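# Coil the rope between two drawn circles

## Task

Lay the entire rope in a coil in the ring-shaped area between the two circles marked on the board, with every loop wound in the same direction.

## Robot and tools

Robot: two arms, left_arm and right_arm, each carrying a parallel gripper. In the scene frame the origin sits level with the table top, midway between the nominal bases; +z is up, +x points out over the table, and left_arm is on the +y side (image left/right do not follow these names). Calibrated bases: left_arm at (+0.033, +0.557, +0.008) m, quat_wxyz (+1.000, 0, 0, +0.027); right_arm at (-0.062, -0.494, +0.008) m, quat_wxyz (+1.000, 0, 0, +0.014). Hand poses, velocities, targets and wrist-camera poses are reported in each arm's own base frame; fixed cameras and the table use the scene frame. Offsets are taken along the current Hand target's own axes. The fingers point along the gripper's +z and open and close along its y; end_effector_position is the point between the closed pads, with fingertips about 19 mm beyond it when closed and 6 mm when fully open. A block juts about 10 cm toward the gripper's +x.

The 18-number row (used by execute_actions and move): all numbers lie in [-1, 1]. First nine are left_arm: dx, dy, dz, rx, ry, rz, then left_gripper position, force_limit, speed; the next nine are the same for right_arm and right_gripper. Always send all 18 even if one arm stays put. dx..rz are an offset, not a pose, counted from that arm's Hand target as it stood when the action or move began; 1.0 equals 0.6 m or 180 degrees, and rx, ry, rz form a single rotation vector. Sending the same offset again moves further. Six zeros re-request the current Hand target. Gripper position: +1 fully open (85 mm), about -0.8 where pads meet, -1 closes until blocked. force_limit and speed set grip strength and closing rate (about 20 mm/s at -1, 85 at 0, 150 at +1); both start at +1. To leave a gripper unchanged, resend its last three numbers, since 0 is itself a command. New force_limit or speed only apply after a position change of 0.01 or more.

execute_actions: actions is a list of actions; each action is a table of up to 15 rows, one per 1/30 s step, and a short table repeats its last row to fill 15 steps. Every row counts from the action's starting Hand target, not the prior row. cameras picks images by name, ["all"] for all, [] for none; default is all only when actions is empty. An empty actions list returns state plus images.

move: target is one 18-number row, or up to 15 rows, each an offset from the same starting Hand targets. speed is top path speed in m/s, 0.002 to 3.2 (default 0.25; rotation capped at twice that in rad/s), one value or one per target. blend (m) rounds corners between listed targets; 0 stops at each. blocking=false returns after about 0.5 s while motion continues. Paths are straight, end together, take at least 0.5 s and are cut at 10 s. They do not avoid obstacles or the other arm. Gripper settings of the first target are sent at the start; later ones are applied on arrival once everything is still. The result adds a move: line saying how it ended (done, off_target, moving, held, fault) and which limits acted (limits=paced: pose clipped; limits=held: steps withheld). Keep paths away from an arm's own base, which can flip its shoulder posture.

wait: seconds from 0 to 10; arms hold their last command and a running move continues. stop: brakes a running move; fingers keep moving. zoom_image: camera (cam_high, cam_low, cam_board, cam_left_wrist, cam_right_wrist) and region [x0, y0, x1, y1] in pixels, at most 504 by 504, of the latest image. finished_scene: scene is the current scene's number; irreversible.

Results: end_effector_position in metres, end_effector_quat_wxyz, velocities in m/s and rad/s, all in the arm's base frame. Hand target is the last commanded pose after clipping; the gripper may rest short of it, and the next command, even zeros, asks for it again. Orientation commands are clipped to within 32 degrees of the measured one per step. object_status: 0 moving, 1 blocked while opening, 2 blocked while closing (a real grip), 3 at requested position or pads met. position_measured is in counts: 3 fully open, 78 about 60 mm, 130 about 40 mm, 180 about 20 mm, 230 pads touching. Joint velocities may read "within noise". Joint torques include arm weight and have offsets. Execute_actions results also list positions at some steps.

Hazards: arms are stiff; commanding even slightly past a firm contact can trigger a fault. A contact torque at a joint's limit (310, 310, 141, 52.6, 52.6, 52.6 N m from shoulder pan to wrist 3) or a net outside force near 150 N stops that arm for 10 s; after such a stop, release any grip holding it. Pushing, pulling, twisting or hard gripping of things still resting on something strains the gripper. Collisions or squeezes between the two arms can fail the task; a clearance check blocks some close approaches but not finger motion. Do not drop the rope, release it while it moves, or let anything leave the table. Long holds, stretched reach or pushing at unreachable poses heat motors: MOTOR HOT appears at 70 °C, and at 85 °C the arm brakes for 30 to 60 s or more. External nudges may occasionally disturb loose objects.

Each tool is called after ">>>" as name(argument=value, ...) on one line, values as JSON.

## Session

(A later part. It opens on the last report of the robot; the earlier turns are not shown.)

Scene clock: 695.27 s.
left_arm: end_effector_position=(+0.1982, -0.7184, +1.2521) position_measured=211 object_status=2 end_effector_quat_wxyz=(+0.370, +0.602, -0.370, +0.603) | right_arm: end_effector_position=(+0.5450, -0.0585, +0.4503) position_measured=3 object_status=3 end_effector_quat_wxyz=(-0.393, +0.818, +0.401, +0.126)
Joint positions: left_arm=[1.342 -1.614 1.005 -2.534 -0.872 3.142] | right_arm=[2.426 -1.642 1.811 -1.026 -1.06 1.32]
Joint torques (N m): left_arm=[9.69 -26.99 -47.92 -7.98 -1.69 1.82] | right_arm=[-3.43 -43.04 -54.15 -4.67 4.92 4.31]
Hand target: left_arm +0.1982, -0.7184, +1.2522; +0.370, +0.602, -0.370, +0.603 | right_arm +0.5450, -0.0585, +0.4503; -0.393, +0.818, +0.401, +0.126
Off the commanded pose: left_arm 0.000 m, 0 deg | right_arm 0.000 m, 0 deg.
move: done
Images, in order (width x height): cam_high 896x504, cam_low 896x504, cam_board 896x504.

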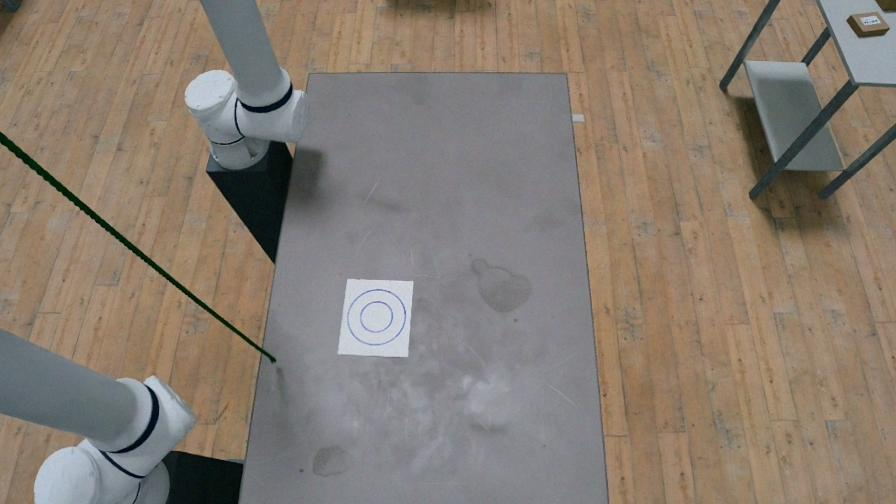

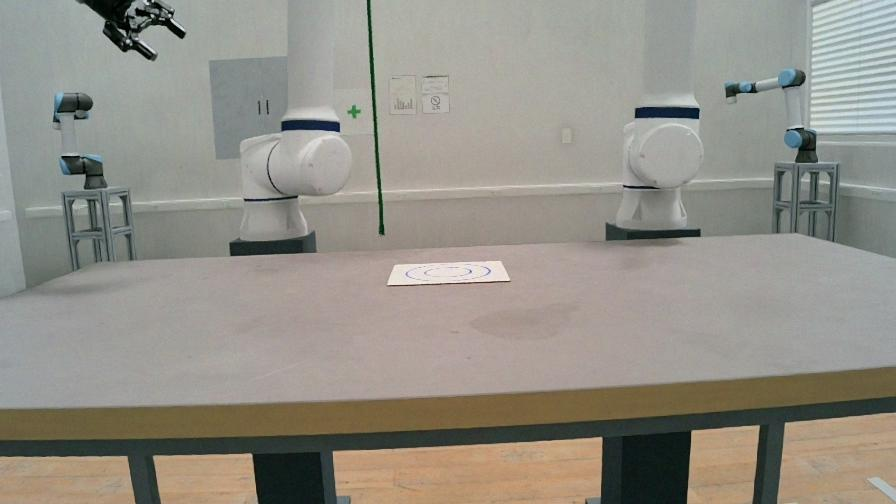

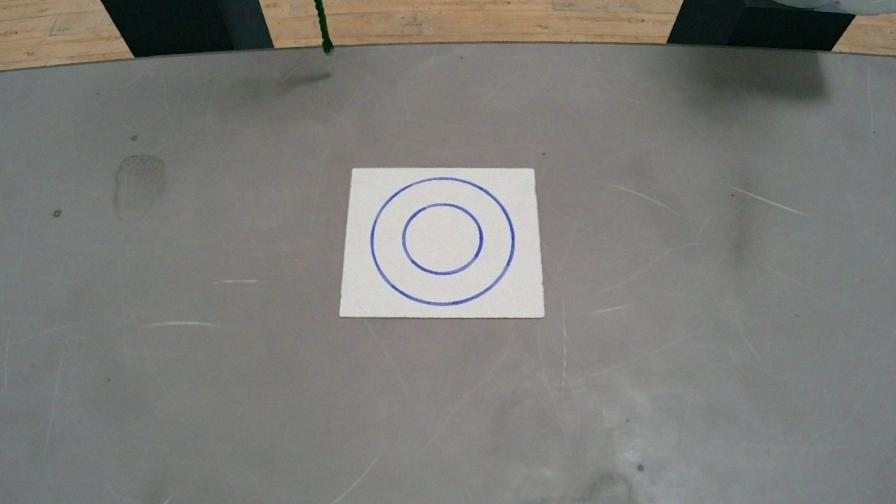

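>>> move(target=[-0.0167,-0.4117,0.0777,0,0,0,-1,-1,-1,0,0,0,0,0,0,1,0,0], speed=0.07, cameras=["cam_high","cam_low","cam_board"])

Scene clock: 780.63 s.
left_arm: end_effector_position=(+0.4395, -0.6482, +1.2422) position_measured=211 object_status=2 end_effector_quat_wxyz=(+0.370, +0.602, -0.370, +0.603) | right_arm: end_effector_position=(+0.5450, -0.0585, +0.4503) position_measured=3 object_status=3 end_effector_quat_wxyz=(-0.393, +0.818, +0.401, +0.126)
Joint positions: left_arm=[1.879 -1.568 0.982 -2.556 -1.409 3.142] | right_arm=[2.426 -1.642 1.811 -1.026 -1.06 1.32]
Joint torques (N m): left_arm=[7.97 -27.22 -49.62 -8.38 -1.71 -0.91] | right_arm=[4.8 -49.34 -51.66 -3.97 5.63 4.07]
Hand target: left_arm +0.4396, -0.6482, +1.2422; +0.370, +0.602, -0.370, +0.603 | right_arm +0.5450, -0.0585, +0.4503; -0.393, +0.818, +0.401, +0.126
Off the commanded pose: left_arm 0.000 m, 0 deg | right_arm 0.000 m, 0 deg.
move: done
Images, in order (width x height): cam_high 896x504, cam_low 896x504, cam_board 896x504.

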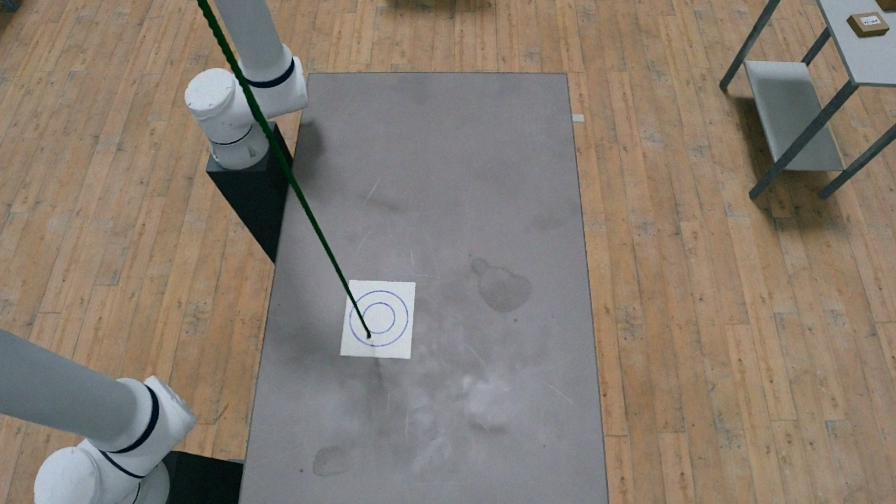

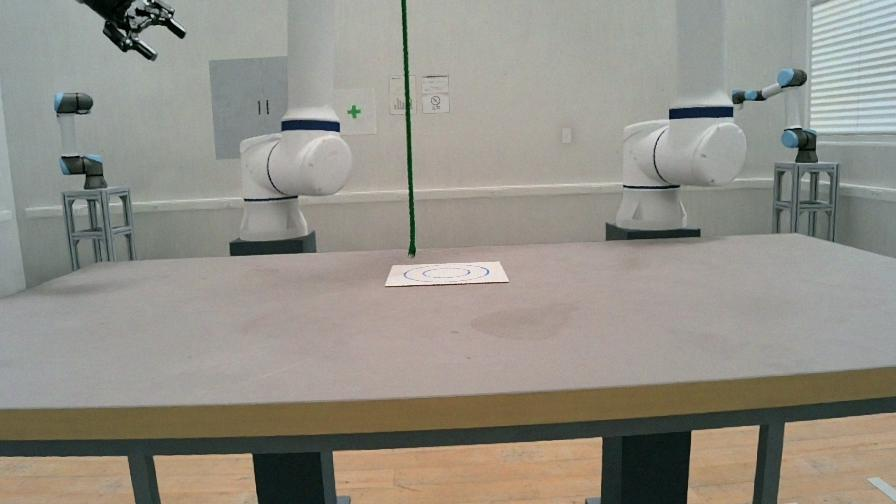

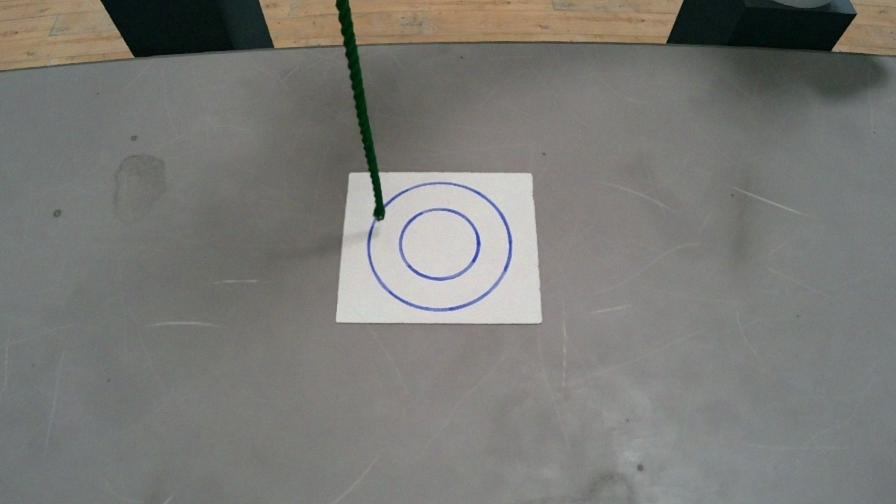

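>>> move(target=[[-0.0517,-0.006,0.009,0,0,0,-1,-1,-1,0,0,0,0,0,0,1,0,0],[-0.0667,-0.054,0.0348,0,0,0,-1,-1,-1,0,0,0,0,0,0,1,0,0],[-0.0783,-0.1088,0.0336,0,0,0,-1,-1,-1,0,0,0,0,0,0,1,0,0],[-0.1208,-0.1559,0.0016,0,0,0,-1,-1,-1,0,0,0,0,0,0,1,0,0]], speed=0.04, blend=0.012, cameras=["cam_low","cam_board"])

>>> zoom_image(camera="cam_board", region=[320, 150, 560, 340])

Scene clock: 809.53 s.
left_arm: end_effector_position=(+0.5234, -0.6069, +1.1698) position_measured=211 object_status=2 end_effector_quat_wxyz=(+0.370, +0.602, -0.370, +0.603) | right_arm: end_effector_position=(+0.5450, -0.0585, +0.4503) position_measured=3 object_status=3 end_effector_quat_wxyz=(-0.393, +0.818, +0.401, +0.126)
Joint positions: left_arm=[2.069 -1.588 1.147 -2.702 -1.6 3.142] | right_arm=[2.426 -1.642 1.811 -1.026 -1.06 1.32]
Joint torques (N m): left_arm=[10.74 -49.23 -37.6 -7.83 -2.01 -0.77] | right_arm=[5.38 -55.26 -52.84 -4.16 5.39 4.72]
Hand target: left_arm +0.5234, -0.6068, +1.1698; +0.370, +0.602, -0.370, +0.603 | right_arm +0.5450, -0.0585, +0.4503; -0.393, +0.818, +0.401, +0.126
Off the commanded pose: left_arm 0.000 m, 0 deg | right_arm 0.000 m, 0 deg.
move: done
Images, in order (width x height): cam_low 896x504, cam_board 896x504.

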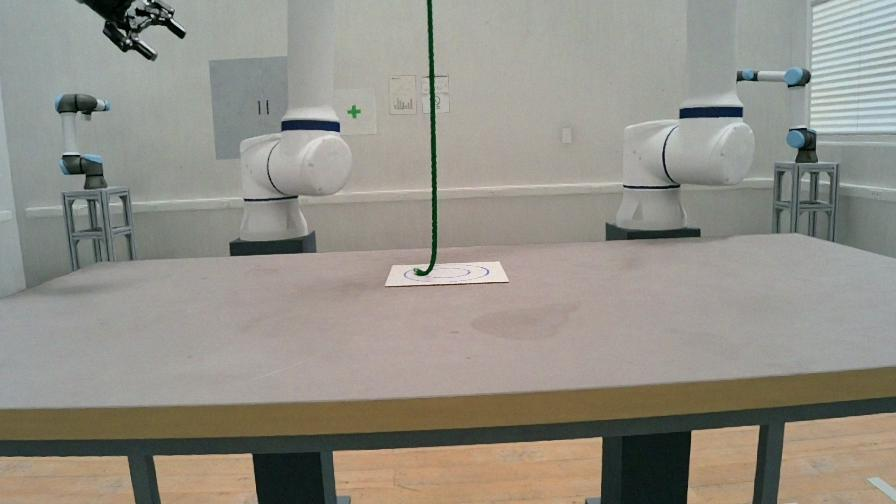

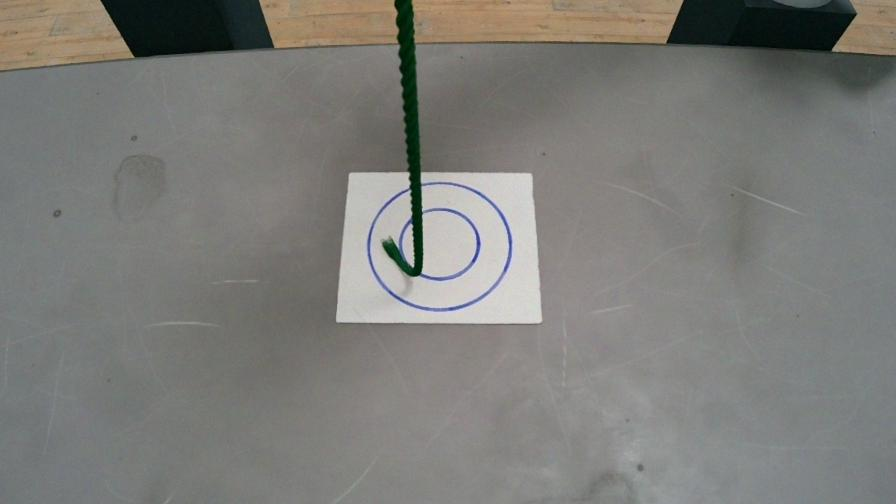

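Scaled by 2.100.

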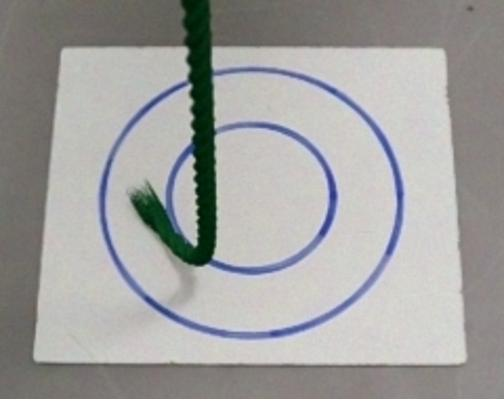

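>>> move(target=[[-0.0497,-0.0281,-0.051,0,0,0,-1,-1,-1,0,0,0,0,0,0,1,0,0],[-0.0963,-0.0236,-0.1095,0,0,0,-1,-1,-1,0,0,0,0,0,0,1,0,0],[-0.143,0.0095,-0.1579,0,0,0,-1,-1,-1,0,0,0,0,0,0,1,0,0]], speed=0.04, blend=0.012, cameras=["cam_board"])

>>> zoom_image(camera="cam_board", region=[320, 150, 560, 340])

Scene clock: 870.10 s.
left_arm: end_effector_position=(+0.4756, -0.5250, +1.0839) position_measured=211 object_status=2 end_effector_quat_wxyz=(+0.370, +0.602, -0.370, +0.603) | right_arm: end_effector_position=(+0.5450, -0.0585, +0.4503) position_measured=3 object_status=3 end_effector_quat_wxyz=(-0.393, +0.818, +0.401, +0.126)
Joint positions: left_arm=[2.063 -1.791 1.484 -2.835 -1.593 3.142] | right_arm=[2.426 -1.642 1.811 -1.026 -1.06 1.32]
Joint torques (N m): left_arm=[-12.55 -38.41 -42.07 -8.68 1.61 1.52] | right_arm=[6.36 -55.97 -52.58 -4.05 4.91 4.09]
Hand target: left_arm +0.4755, -0.5249, +1.0839; +0.370, +0.602, -0.370, +0.603 | right_arm +0.5450, -0.0585, +0.4503; -0.393, +0.818, +0.401, +0.126
Off the commanded pose: left_arm 0.000 m, 0 deg | right_arm 0.000 m, 0 deg.
move: done
Images, in order (width x height): cam_board 896x504.

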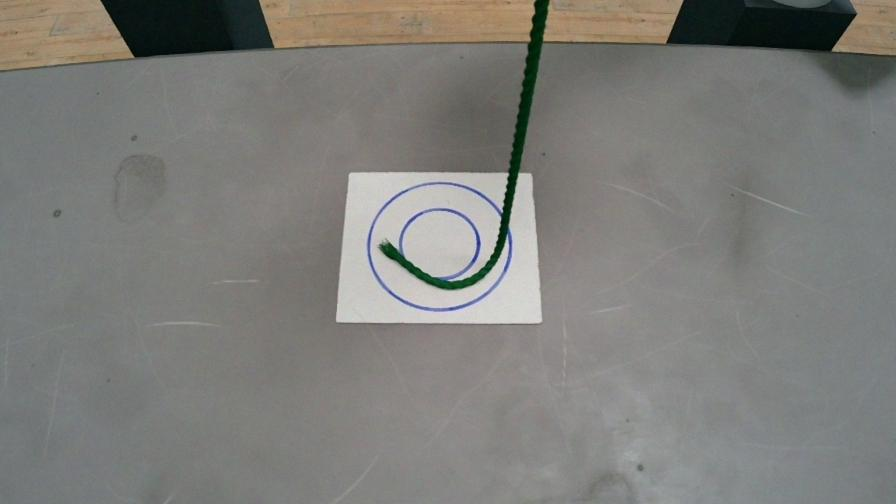

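Scaled by 2.100.

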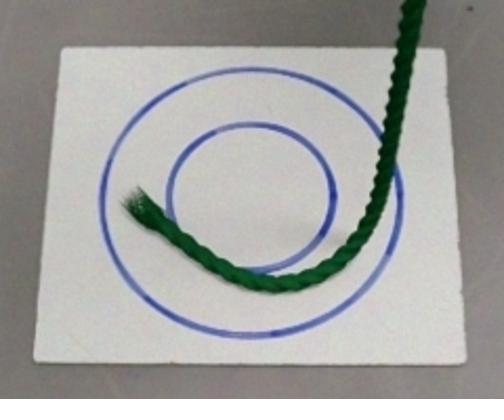

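>>> move(target=[[-0.0482,0.0536,-0.0211,0,0,0,-1,-1,-1,0,0,0,0,0,0,1,0,0],[-0.097,0.1105,-0.0136,0,0,0,-1,-1,-1,0,0,0,0,0,0,1,0,0],[-0.1448,0.155,0.0189,0,0,0,-1,-1,-1,0,0,0,0,0,0,1,0,0],[-0.1923,0.1776,0.0683,0,0,0,-1,-1,-1,0,0,0,0,0,0,1,0,0],[-0.2407,0.175,0.1222,0,0,0,-1,-1,-1,0,0,0,0,0,0,1,0,0],[-0.2915,0.1495,0.1702,0,0,0,-1,-1,-1,0,0,0,0,0,0,1,0,0]], speed=0.04, blend=0.012, cameras=["cam_board"])

>>> zoom_image(camera="cam_board", region=[320, 150, 560, 340])

Scene clock: 925.00 s.
left_arm: end_effector_position=(+0.4417, -0.6567, +0.9092) position_measured=211 object_status=2 end_effector_quat_wxyz=(+0.370, +0.602, -0.370, +0.603) | right_arm: end_effector_position=(+0.5450, -0.0585, +0.4503) position_measured=3 object_status=3 end_effector_quat_wxyz=(-0.393, +0.818, +0.401, +0.126)
Joint positions: left_arm=[1.878 -1.71 1.729 -3.162 -1.409 3.142] | right_arm=[2.426 -1.642 1.811 -1.026 -1.06 1.32]
Joint torques (N m): left_arm=[10.95 -22.26 -43.44 -8.29 -2.04 -0.33] | right_arm=[6.15 -57.22 -52.44 -4.36 5.03 4.13]
Hand target: left_arm +0.4418, -0.6567, +0.9091; +0.370, +0.602, -0.370, +0.603 | right_arm +0.5450, -0.0585, +0.4503; -0.393, +0.818, +0.401, +0.126
Off the commanded pose: left_arm 0.000 m, 0 deg | right_arm 0.000 m, 0 deg.
move: done
Images, in order (width x height): cam_board 896x504.

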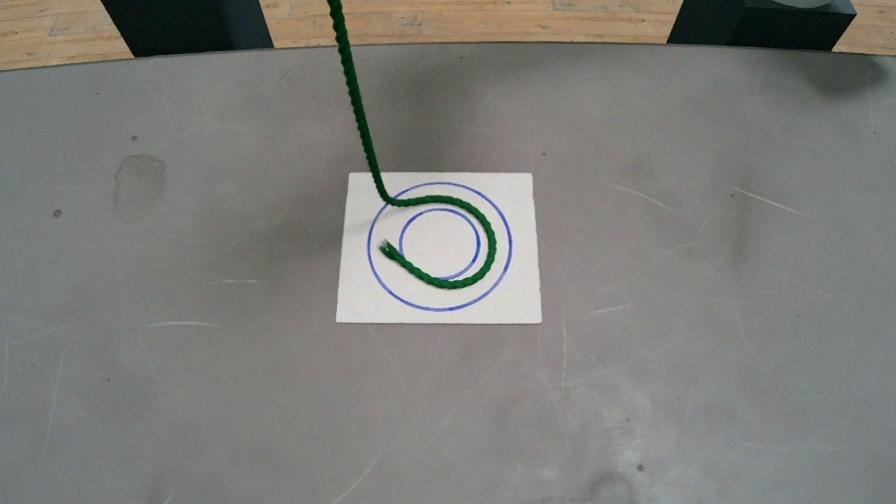

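Scaled by 2.100.

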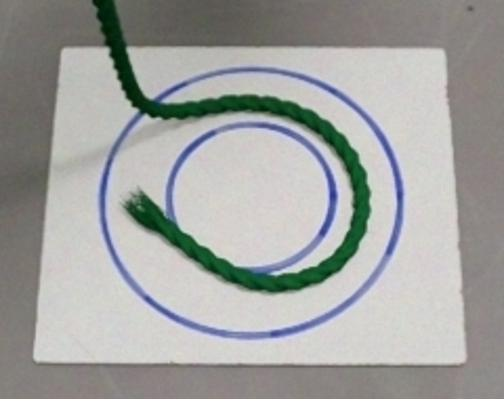

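>>> move(target=[[0.0748,0.0349,-0.0625,0,0,0,-1,-1,-1,0,0,0,0,0,0,1,0,0],[0.0482,0.027,-0.0349,0,0,0,-1,-1,-1,0,0,0,0,0,0,1,0,0]], speed=0.035, cameras=["cam_board","cam_low"])

>>> zoom_image(camera="cam_board", region=[320, 150, 560, 340])

Scene clock: 964.10 s.
left_arm: end_effector_position=(+0.4178, -0.6453, +0.9381) position_measured=211 object_status=2 end_effector_quat_wxyz=(+0.370, +0.602, -0.370, +0.603) | right_arm: end_effector_position=(+0.5450, -0.0585, +0.4503) position_measured=3 object_status=3 end_effector_quat_wxyz=(-0.393, +0.818, +0.401, +0.126)
Joint positions: left_arm=[1.837 -1.751 1.713 -3.104 -1.367 3.142] | right_arm=[2.426 -1.642 1.811 -1.026 -1.06 1.32]
Joint torques (N m): left_arm=[12.93 -17.24 -43.45 -8.54 -1.42 0.06] | right_arm=[5.3 -57.77 -52.94 -4.27 5.01 3.98]
Hand target: left_arm +0.4179, -0.6454, +0.9380; +0.370, +0.602, -0.370, +0.603 | right_arm +0.5450, -0.0585, +0.4503; -0.393, +0.818, +0.401, +0.126
Off the commanded pose: left_arm 0.000 m, 0 deg | right_arm 0.000 m, 0 deg.
move: done
Images, in order (width x height): cam_low 896x504, cam_board 896x504.

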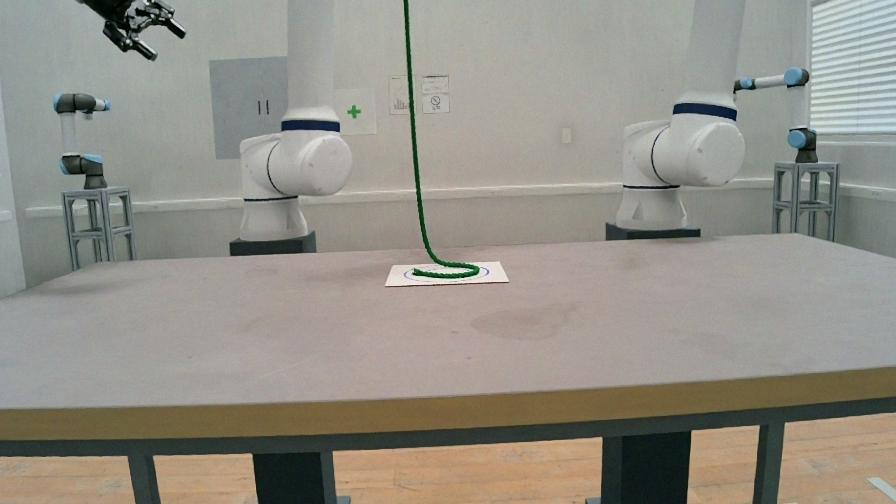

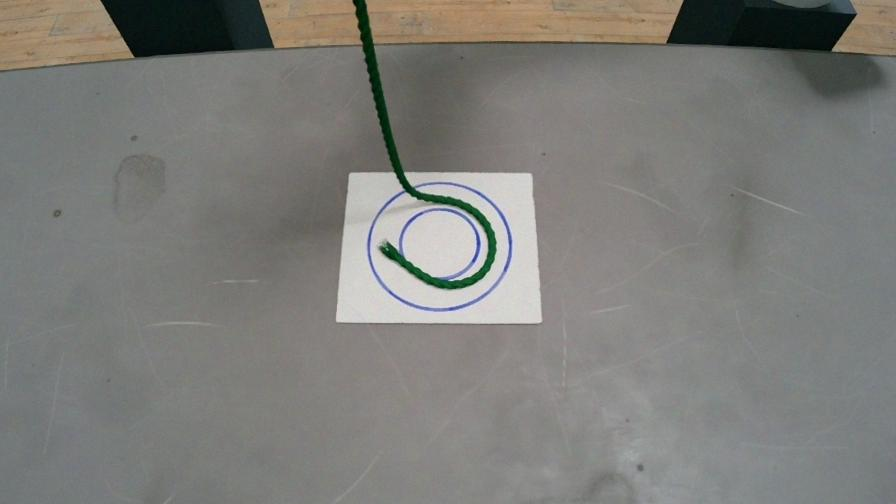

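Scaled by 2.100.

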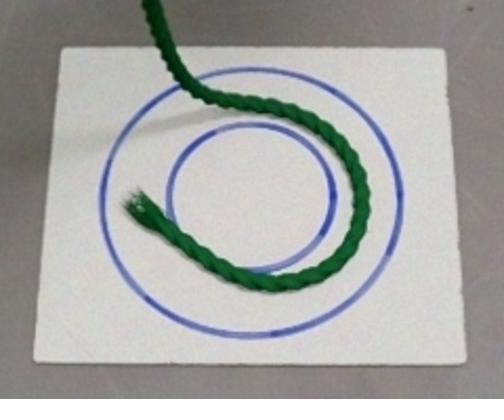

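>>> zoom_image(camera="cam_low", region=[370, 200, 530, 300])

Scaled by 3.150.

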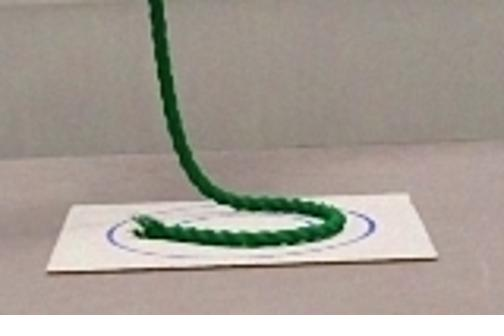

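>>> move(target=[[-0.04,-0.0082,0.0295,0,0,0,-1,-1,-1,0,0,0,0,0,0,1,0,0],[-0.0883,-0.0545,0.0694,0,0,0,-1,-1,-1,0,0,0,0,0,0,1,0,0]], speed=0.03, blend=0.012, cameras=["cam_board","cam_low"])

>>> zoom_image(camera="cam_board", region=[320, 150, 560, 340])

>>> zoom_image(camera="cam_low", region=[370, 200, 530, 300])

Scene clock: 1098.27 s.
left_arm: end_effector_position=(+0.4658, -0.6677, +0.8851) position_measured=211 object_status=2 end_effector_quat_wxyz=(+0.370, +0.602, -0.370, +0.603) | right_arm: end_effector_position=(+0.5450, -0.0585, +0.4503) position_measured=3 object_status=3 end_effector_quat_wxyz=(-0.393, +0.818, +0.401, +0.126)
Joint positions: left_arm=[1.917 -1.667 1.734 -3.21 -1.447 3.142] | right_arm=[2.426 -1.642 1.811 -1.026 -1.06 1.32]
Joint torques (N m): left_arm=[5.99 -30.53 -44.17 -8.25 -1.29 -0.55] | right_arm=[4.6 -57.94 -51.29 -3.96 5.04 4.19]
Hand target: left_arm +0.4659, -0.6677, +0.8850; +0.370, +0.602, -0.370, +0.603 | right_arm +0.5450, -0.0585, +0.4503; -0.393, +0.818, +0.401, +0.126
Off the commanded pose: left_arm 0.000 m, 0 deg | right_arm 0.000 m, 0 deg.
move: done
Images, in order (width x height): cam_low 896x504, cam_board 896x504.

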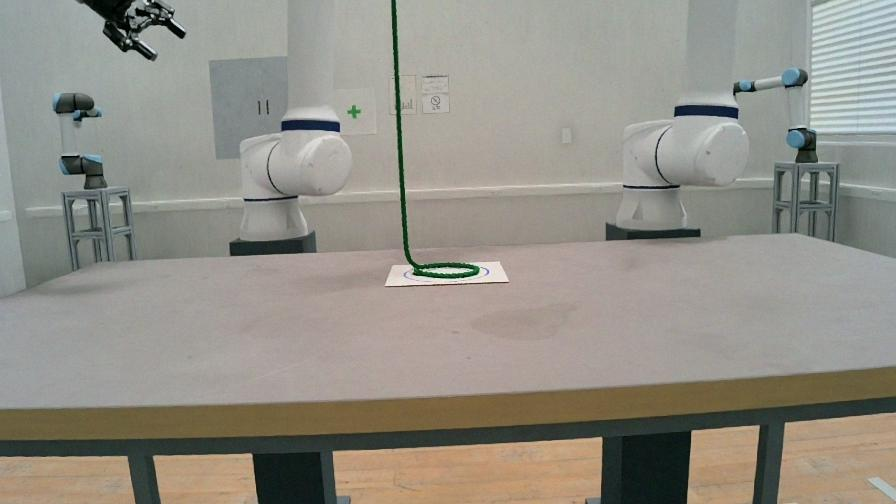

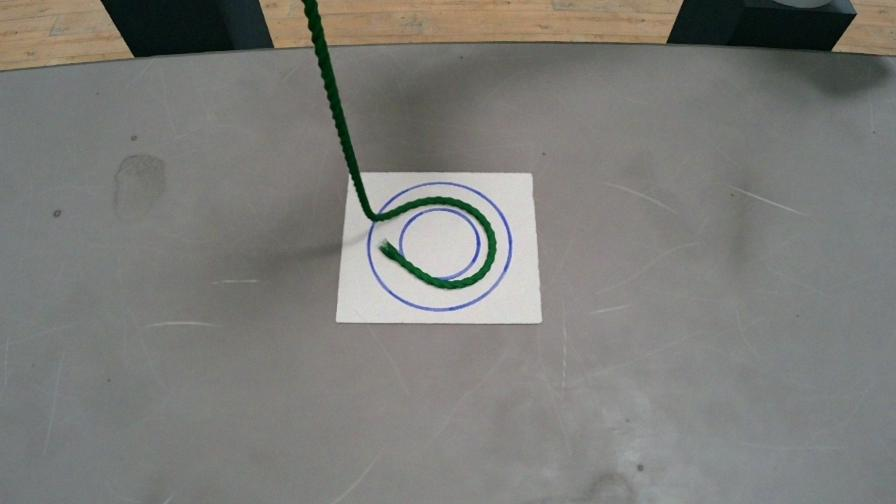

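Scaled by 2.100.

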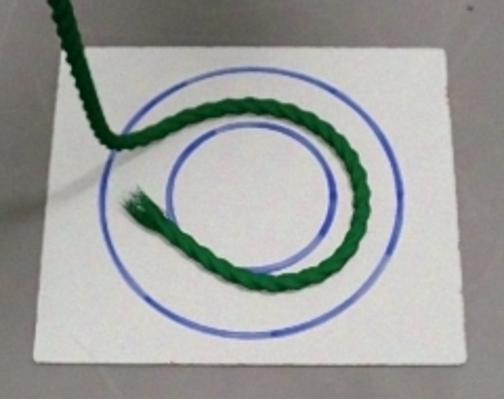

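Scaled by 3.150.

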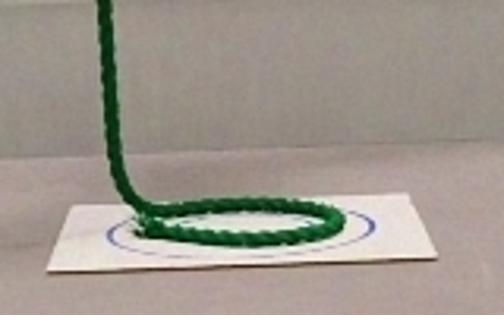

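>>> move(target=[[-0.0683,-0.0308,0.026,0,0,0,-1,-1,-1,0,0,0,0,0,0,1,0,0],[-0.1075,-0.0859,0.0126,0,0,0,-1,-1,-1,0,0,0,0,0,0,1,0,0]], speed=0.03, blend=0.012, cameras=["cam_board","cam_low"])

>>> zoom_image(camera="cam_board", region=[320, 150, 560, 340])

>>> zoom_image(camera="cam_low", region=[370, 200, 530, 300])

Scene clock: 1154.80 s.
left_arm: end_effector_position=(+0.5153, -0.6513, +0.8206) position_measured=211 object_status=2 end_effector_quat_wxyz=(+0.370, +0.602, -0.370, +0.603) | right_arm: end_effector_position=(+0.5450, -0.0585, +0.4503) position_measured=3 object_status=3 end_effector_quat_wxyz=(-0.393, +0.818, +0.401, +0.126)
Joint positions: left_arm=[2.017 -1.618 1.803 -3.327 -1.547 3.142] | right_arm=[2.426 -1.642 1.811 -1.026 -1.06 1.32]
Joint torques (N m): left_arm=[12.86 -29.57 -42.99 -8.73 -1.13 -0.78] | right_arm=[4.63 -59.25 -51.78 -3.7 4.63 3.74]
Hand target: left_arm +0.5154, -0.6512, +0.8205; +0.370, +0.602, -0.370, +0.603 | right_arm +0.5450, -0.0585, +0.4503; -0.393, +0.818, +0.401, +0.126
Off the commanded pose: left_arm 0.000 m, 0 deg | right_arm 0.000 m, 0 deg.
move: done
Images, in order (width x height): cam_low 896x504, cam_board 896x504.

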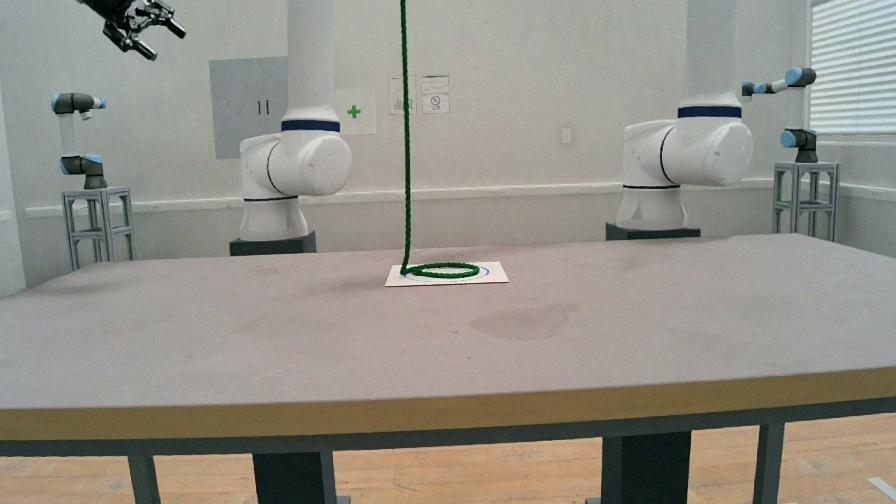

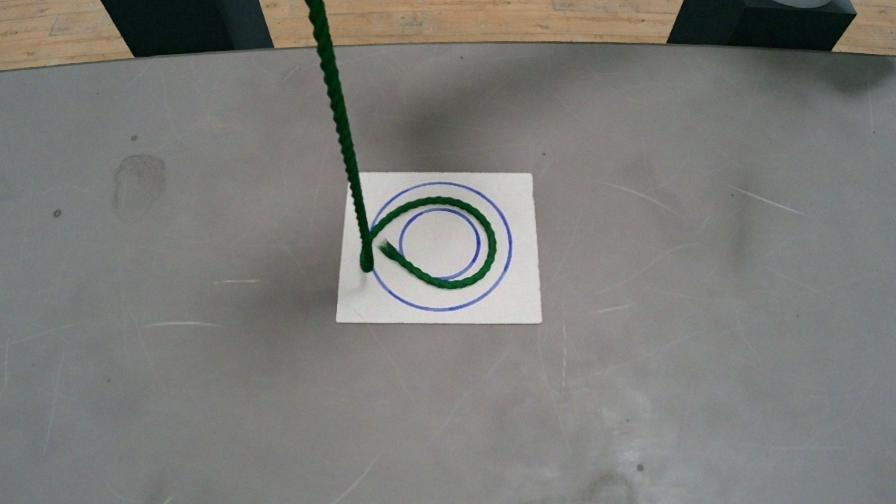

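Scaled by 2.100.

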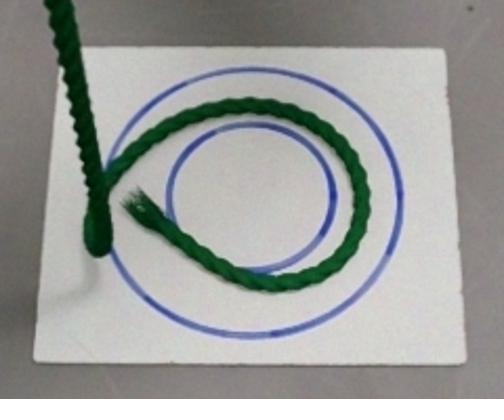

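Scaled by 3.150.

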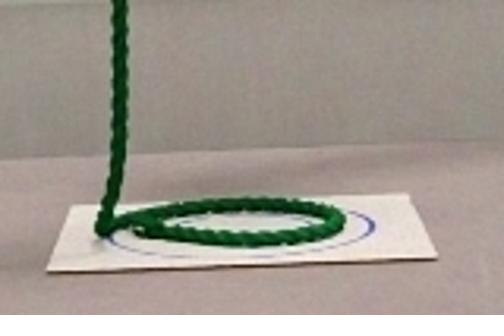

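>>> move(target=[[0.1275,0.0862,-0.0128,0,0,0,-1,-1,-1,0,0,0,0,0,0,1,0,0],[0.1075,0.0635,0.0193,0,0,0,-1,-1,-1,0,0,0,0,0,0,1,0,0],[0.08,0.021,0.0137,0,0,0,-1,-1,-1,0,0,0,0,0,0,1,0,0]], speed=0.035, blend=[0,0.012,0], cameras=["cam_board","cam_low"])

>>> zoom_image(camera="cam_board", region=[320, 150, 560, 340])

>>> zoom_image(camera="cam_low", region=[370, 200, 530, 300])

Scene clock: 1202.80 s.
left_arm: end_effector_position=(+0.5077, -0.6643, +0.8686) position_measured=211 object_status=2 end_effector_quat_wxyz=(+0.370, +0.602, -0.370, +0.603) | right_arm: end_effector_position=(+0.5450, -0.0585, +0.4503) position_measured=3 object_status=3 end_effector_quat_wxyz=(-0.393, +0.818, +0.401, +0.126)
Joint positions: left_arm=[1.994 -1.622 1.721 -3.242 -1.524 3.142] | right_arm=[2.426 -1.642 1.811 -1.026 -1.06 1.32]
Joint torques (N m): left_arm=[10.3 -30.77 -45.22 -9.02 -1.4 -0.72] | right_arm=[4.99 -60.21 -51.26 -3.63 4.58 3.7]
Hand target: left_arm +0.5078, -0.6642, +0.8685; +0.370, +0.602, -0.370, +0.603 | right_arm +0.5450, -0.0585, +0.4503; -0.393, +0.818, +0.401, +0.126
Off the commanded pose: left_arm 0.000 m, 0 deg | right_arm 0.000 m, 0 deg.
move: done
Images, in order (width x height): cam_low 896x504, cam_board 896x504.

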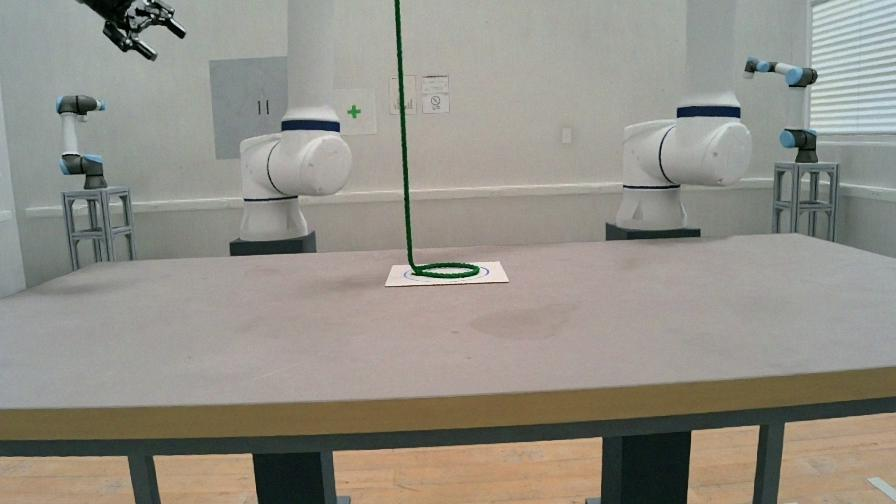

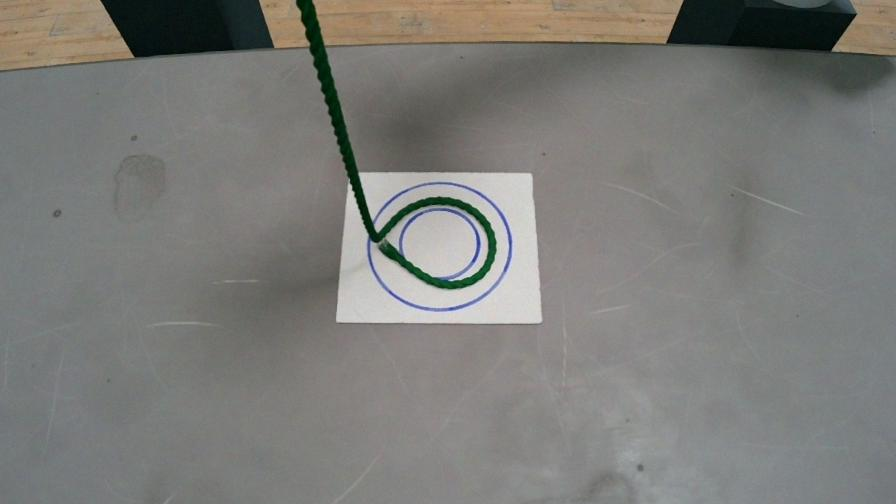

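Scaled by 2.100.

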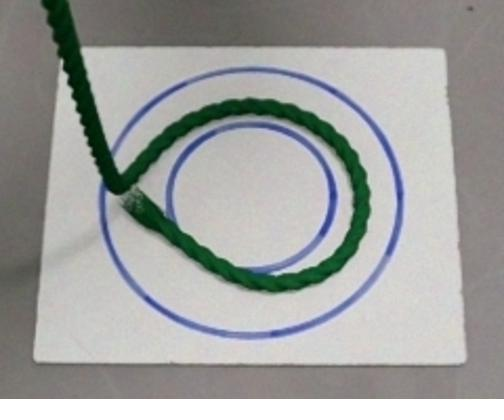

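Scaled by 3.150.

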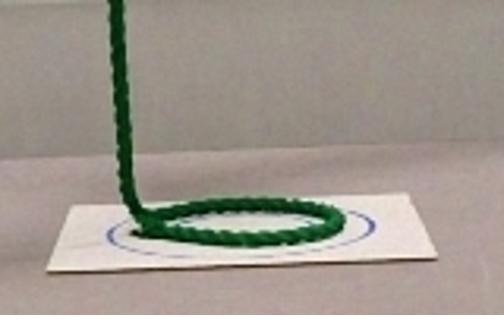

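>>> move(target=[[-0.0508,-0.0767,-0.0481,0,0,0,-1,-1,-1,0,0,0,0,0,0,1,0,0],[-0.0983,-0.1077,-0.0985,0,0,0,-1,-1,-1,0,0,0,0,0,0,1,0,0]], speed=0.035, blend=0.012, cameras=["cam_board","cam_low"])

>>> zoom_image(camera="cam_board", region=[320, 150, 560, 340])

>>> zoom_image(camera="cam_low", region=[370, 200, 530, 300])

Scene clock: 1230.67 s.
left_arm: end_effector_position=(+0.5387, -0.5824, +0.8096) position_measured=211 object_status=2 end_effector_quat_wxyz=(+0.370, +0.602, -0.370, +0.603) | right_arm: end_effector_position=(+0.5450, -0.0585, +0.4503) position_measured=3 object_status=3 end_effector_quat_wxyz=(-0.393, +0.818, +0.401, +0.126)
Joint positions: left_arm=[2.12 -1.666 1.866 -3.343 -1.651 3.142] | right_arm=[2.426 -1.642 1.811 -1.026 -1.06 1.32]
Joint torques (N m): left_arm=[10.84 -52.06 -40.7 -8.6 -1.26 -0.76] | right_arm=[5.51 -57.62 -51.34 -4.06 4.59 3.74]
Hand target: left_arm +0.5387, -0.5823, +0.8095; +0.370, +0.602, -0.370, +0.603 | right_arm +0.5450, -0.0585, +0.4503; -0.393, +0.818, +0.401, +0.126
Off the commanded pose: left_arm 0.000 m, 0 deg | right_arm 0.000 m, 0 deg.
move: done
Images, in order (width x height): cam_low 896x504, cam_board 896x504.

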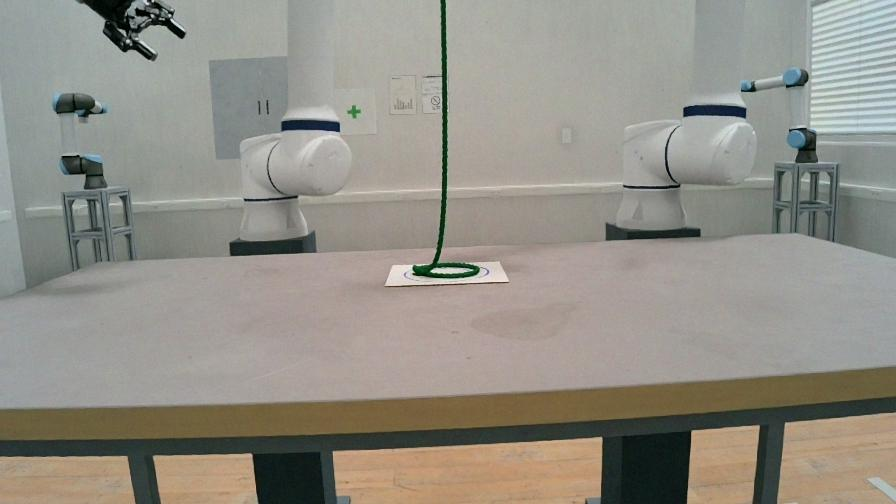

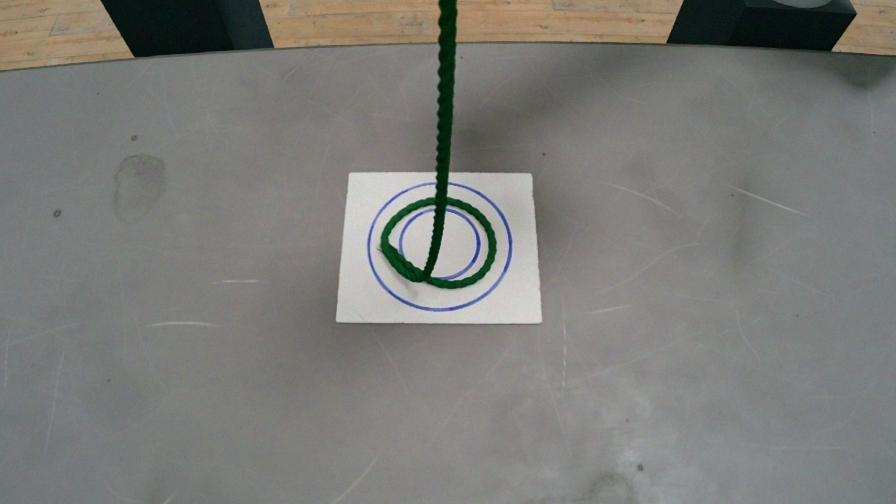

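Scaled by 2.100.

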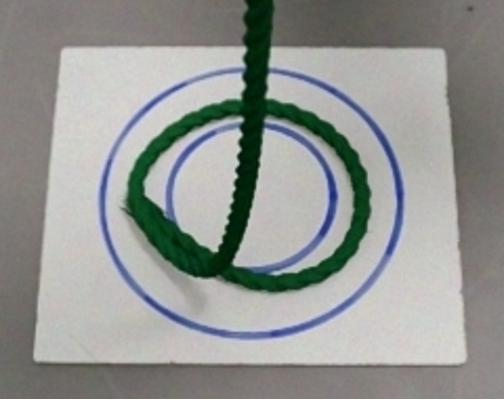

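Scaled by 3.150.

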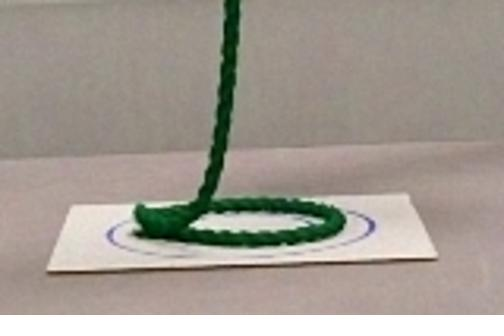

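>>> move(target=[[-0.0312,-0.022,-0.0325,0,0,0,-1,-1,-1,0,0,0,0,0,0,1,0,0],[-0.0637,-0.0199,-0.0788,0,0,0,-1,-1,-1,0,0,0,0,0,0,1,0,0],[-0.1112,0.0089,-0.1372,0,0,0,-1,-1,-1,0,0,0,0,0,0,1,0,0]], speed=0.035, blend=0.01, cameras=["cam_board","cam_low"])

>>> zoom_image(camera="cam_board", region=[320, 150, 560, 340])

>>> zoom_image(camera="cam_low", region=[370, 200, 530, 300])

Scene clock: 1267.87 s.
left_arm: end_effector_position=(+0.4968, -0.5114, +0.7428) position_measured=211 object_status=2 end_effector_quat_wxyz=(+0.370, +0.602, -0.370, +0.603) | right_arm: end_effector_position=(+0.5450, -0.0585, +0.4503) position_measured=3 object_status=3 end_effector_quat_wxyz=(-0.393, +0.818, +0.401, +0.126)
Joint positions: left_arm=[2.123 -1.776 2.08 -3.446 -1.654 3.142] | right_arm=[2.426 -1.642 1.811 -1.026 -1.06 1.32]
Joint torques (N m): left_arm=[-12.63 -34.08 -41.14 -8.47 1.53 1.05] | right_arm=[5.11 -62.3 -51.13 -3.86 4.6 3.97]
Hand target: left_arm +0.4967, -0.5114, +0.7427; +0.370, +0.602, -0.370, +0.603 | right_arm +0.5450, -0.0585, +0.4503; -0.393, +0.818, +0.401, +0.126
Off the commanded pose: left_arm 0.000 m, 0 deg | right_arm 0.000 m, 0 deg.
move: done
Images, in order (width x height): cam_low 896x504, cam_board 896x504.

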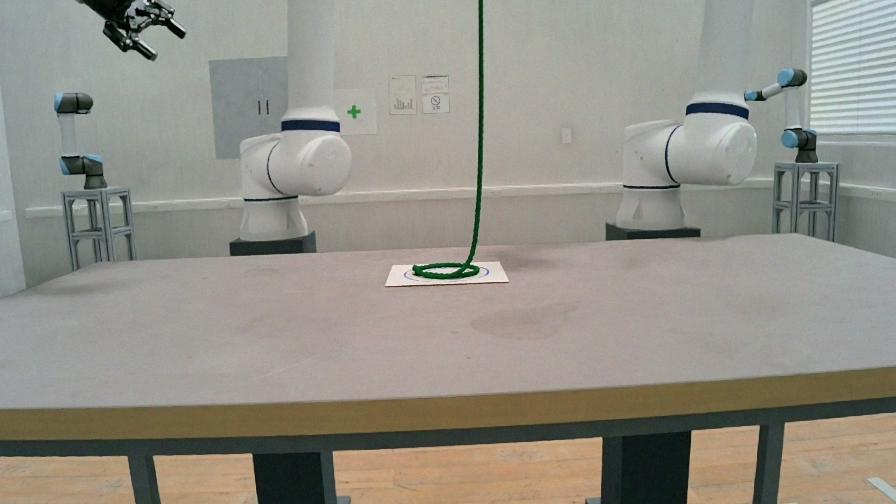

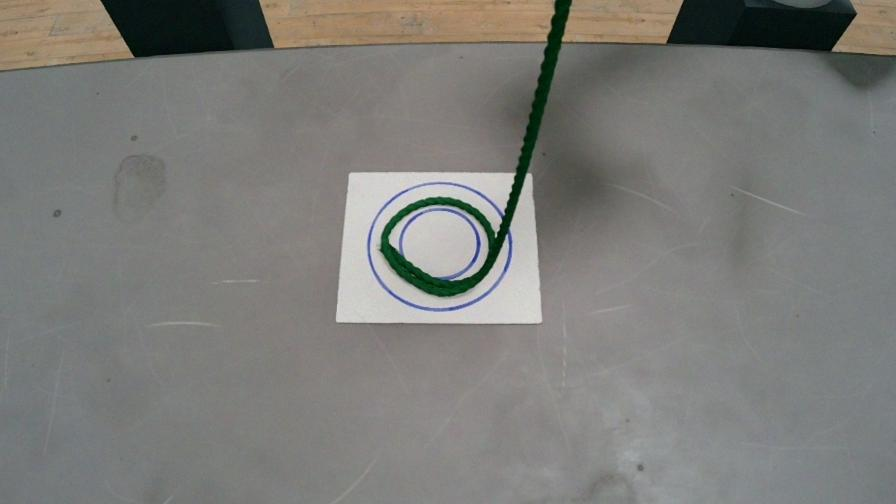

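Scaled by 2.100.

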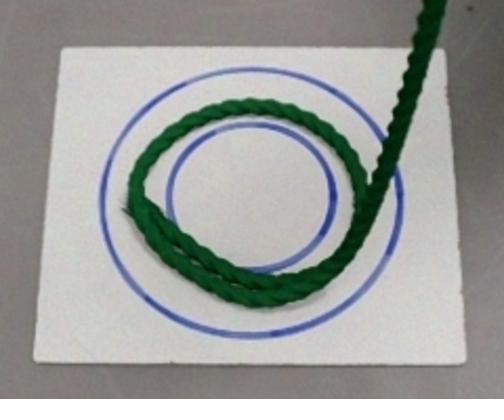

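Scaled by 3.150.

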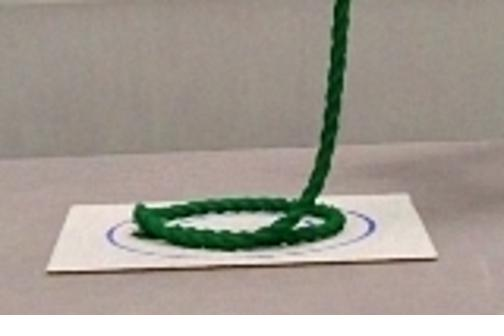

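>>> move(target=[[-0.0242,-0.0033,-0.0264,0,0,0,-1,-1,-1,0,0,0,0,0,0,1,0,0],[-0.0467,0.0338,-0.0459,0,0,0,-1,-1,-1,0,0,0,0,0,0,1,0,0],[-0.0972,0.101,-0.066,0,0,0,-1,-1,-1,0,0,0,0,0,0,1,0,0]], speed=0.035, blend=0.01, cameras=["cam_board"])

>>> zoom_image(camera="cam_board", region=[320, 150, 560, 340])

Scene clock: 1305.33 s.
left_arm: end_effector_position=(+0.4249, -0.5035, +0.6844) position_measured=211 object_status=2 end_effector_quat_wxyz=(+0.370, +0.602, -0.370, +0.603) | right_arm: end_effector_position=(+0.5450, -0.0585, +0.4503) position_measured=3 object_status=3 end_effector_quat_wxyz=(-0.393, +0.818, +0.401, +0.126)
Joint positions: left_arm=[1.966 -1.863 2.25 -3.53 -1.497 3.142] | right_arm=[2.426 -1.642 1.811 -1.026 -1.06 1.32]
Joint torques (N m): left_arm=[-12.14 -33.05 -40.41 -8.69 1.81 1.88] | right_arm=[6.96 -60.99 -51.67 -3.71 4.43 3.76]
Hand target: left_arm +0.4248, -0.5035, +0.6844; +0.370, +0.602, -0.370, +0.603 | right_arm +0.5450, -0.0585, +0.4503; -0.393, +0.818, +0.401, +0.126
Off the commanded pose: left_arm 0.000 m, 0 deg | right_arm 0.000 m, 0 deg.
move: done
Images, in order (width x height): cam_board 896x504.

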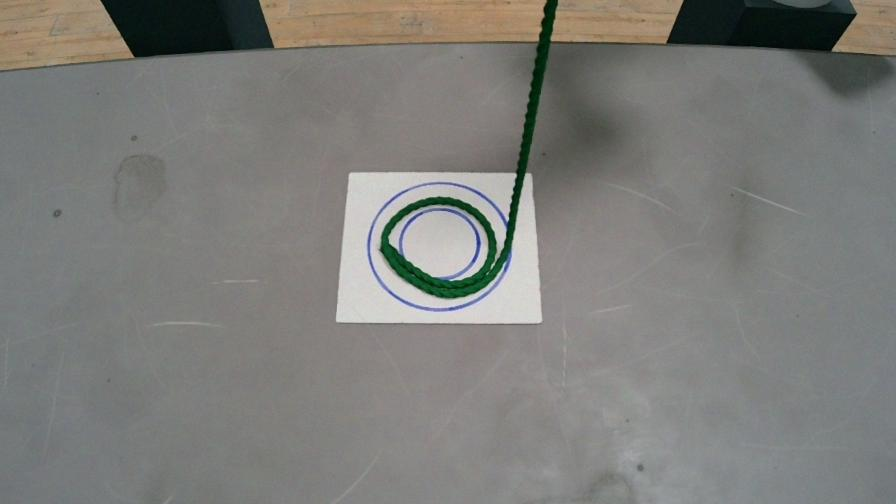

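Scaled by 2.100.

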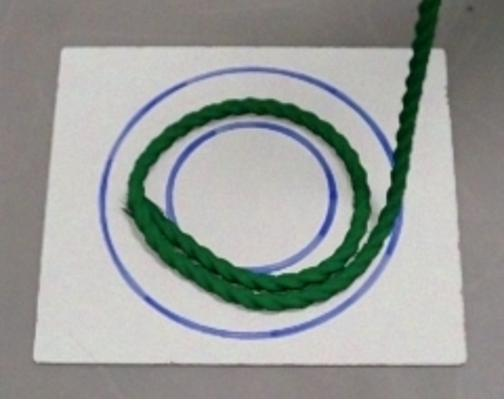

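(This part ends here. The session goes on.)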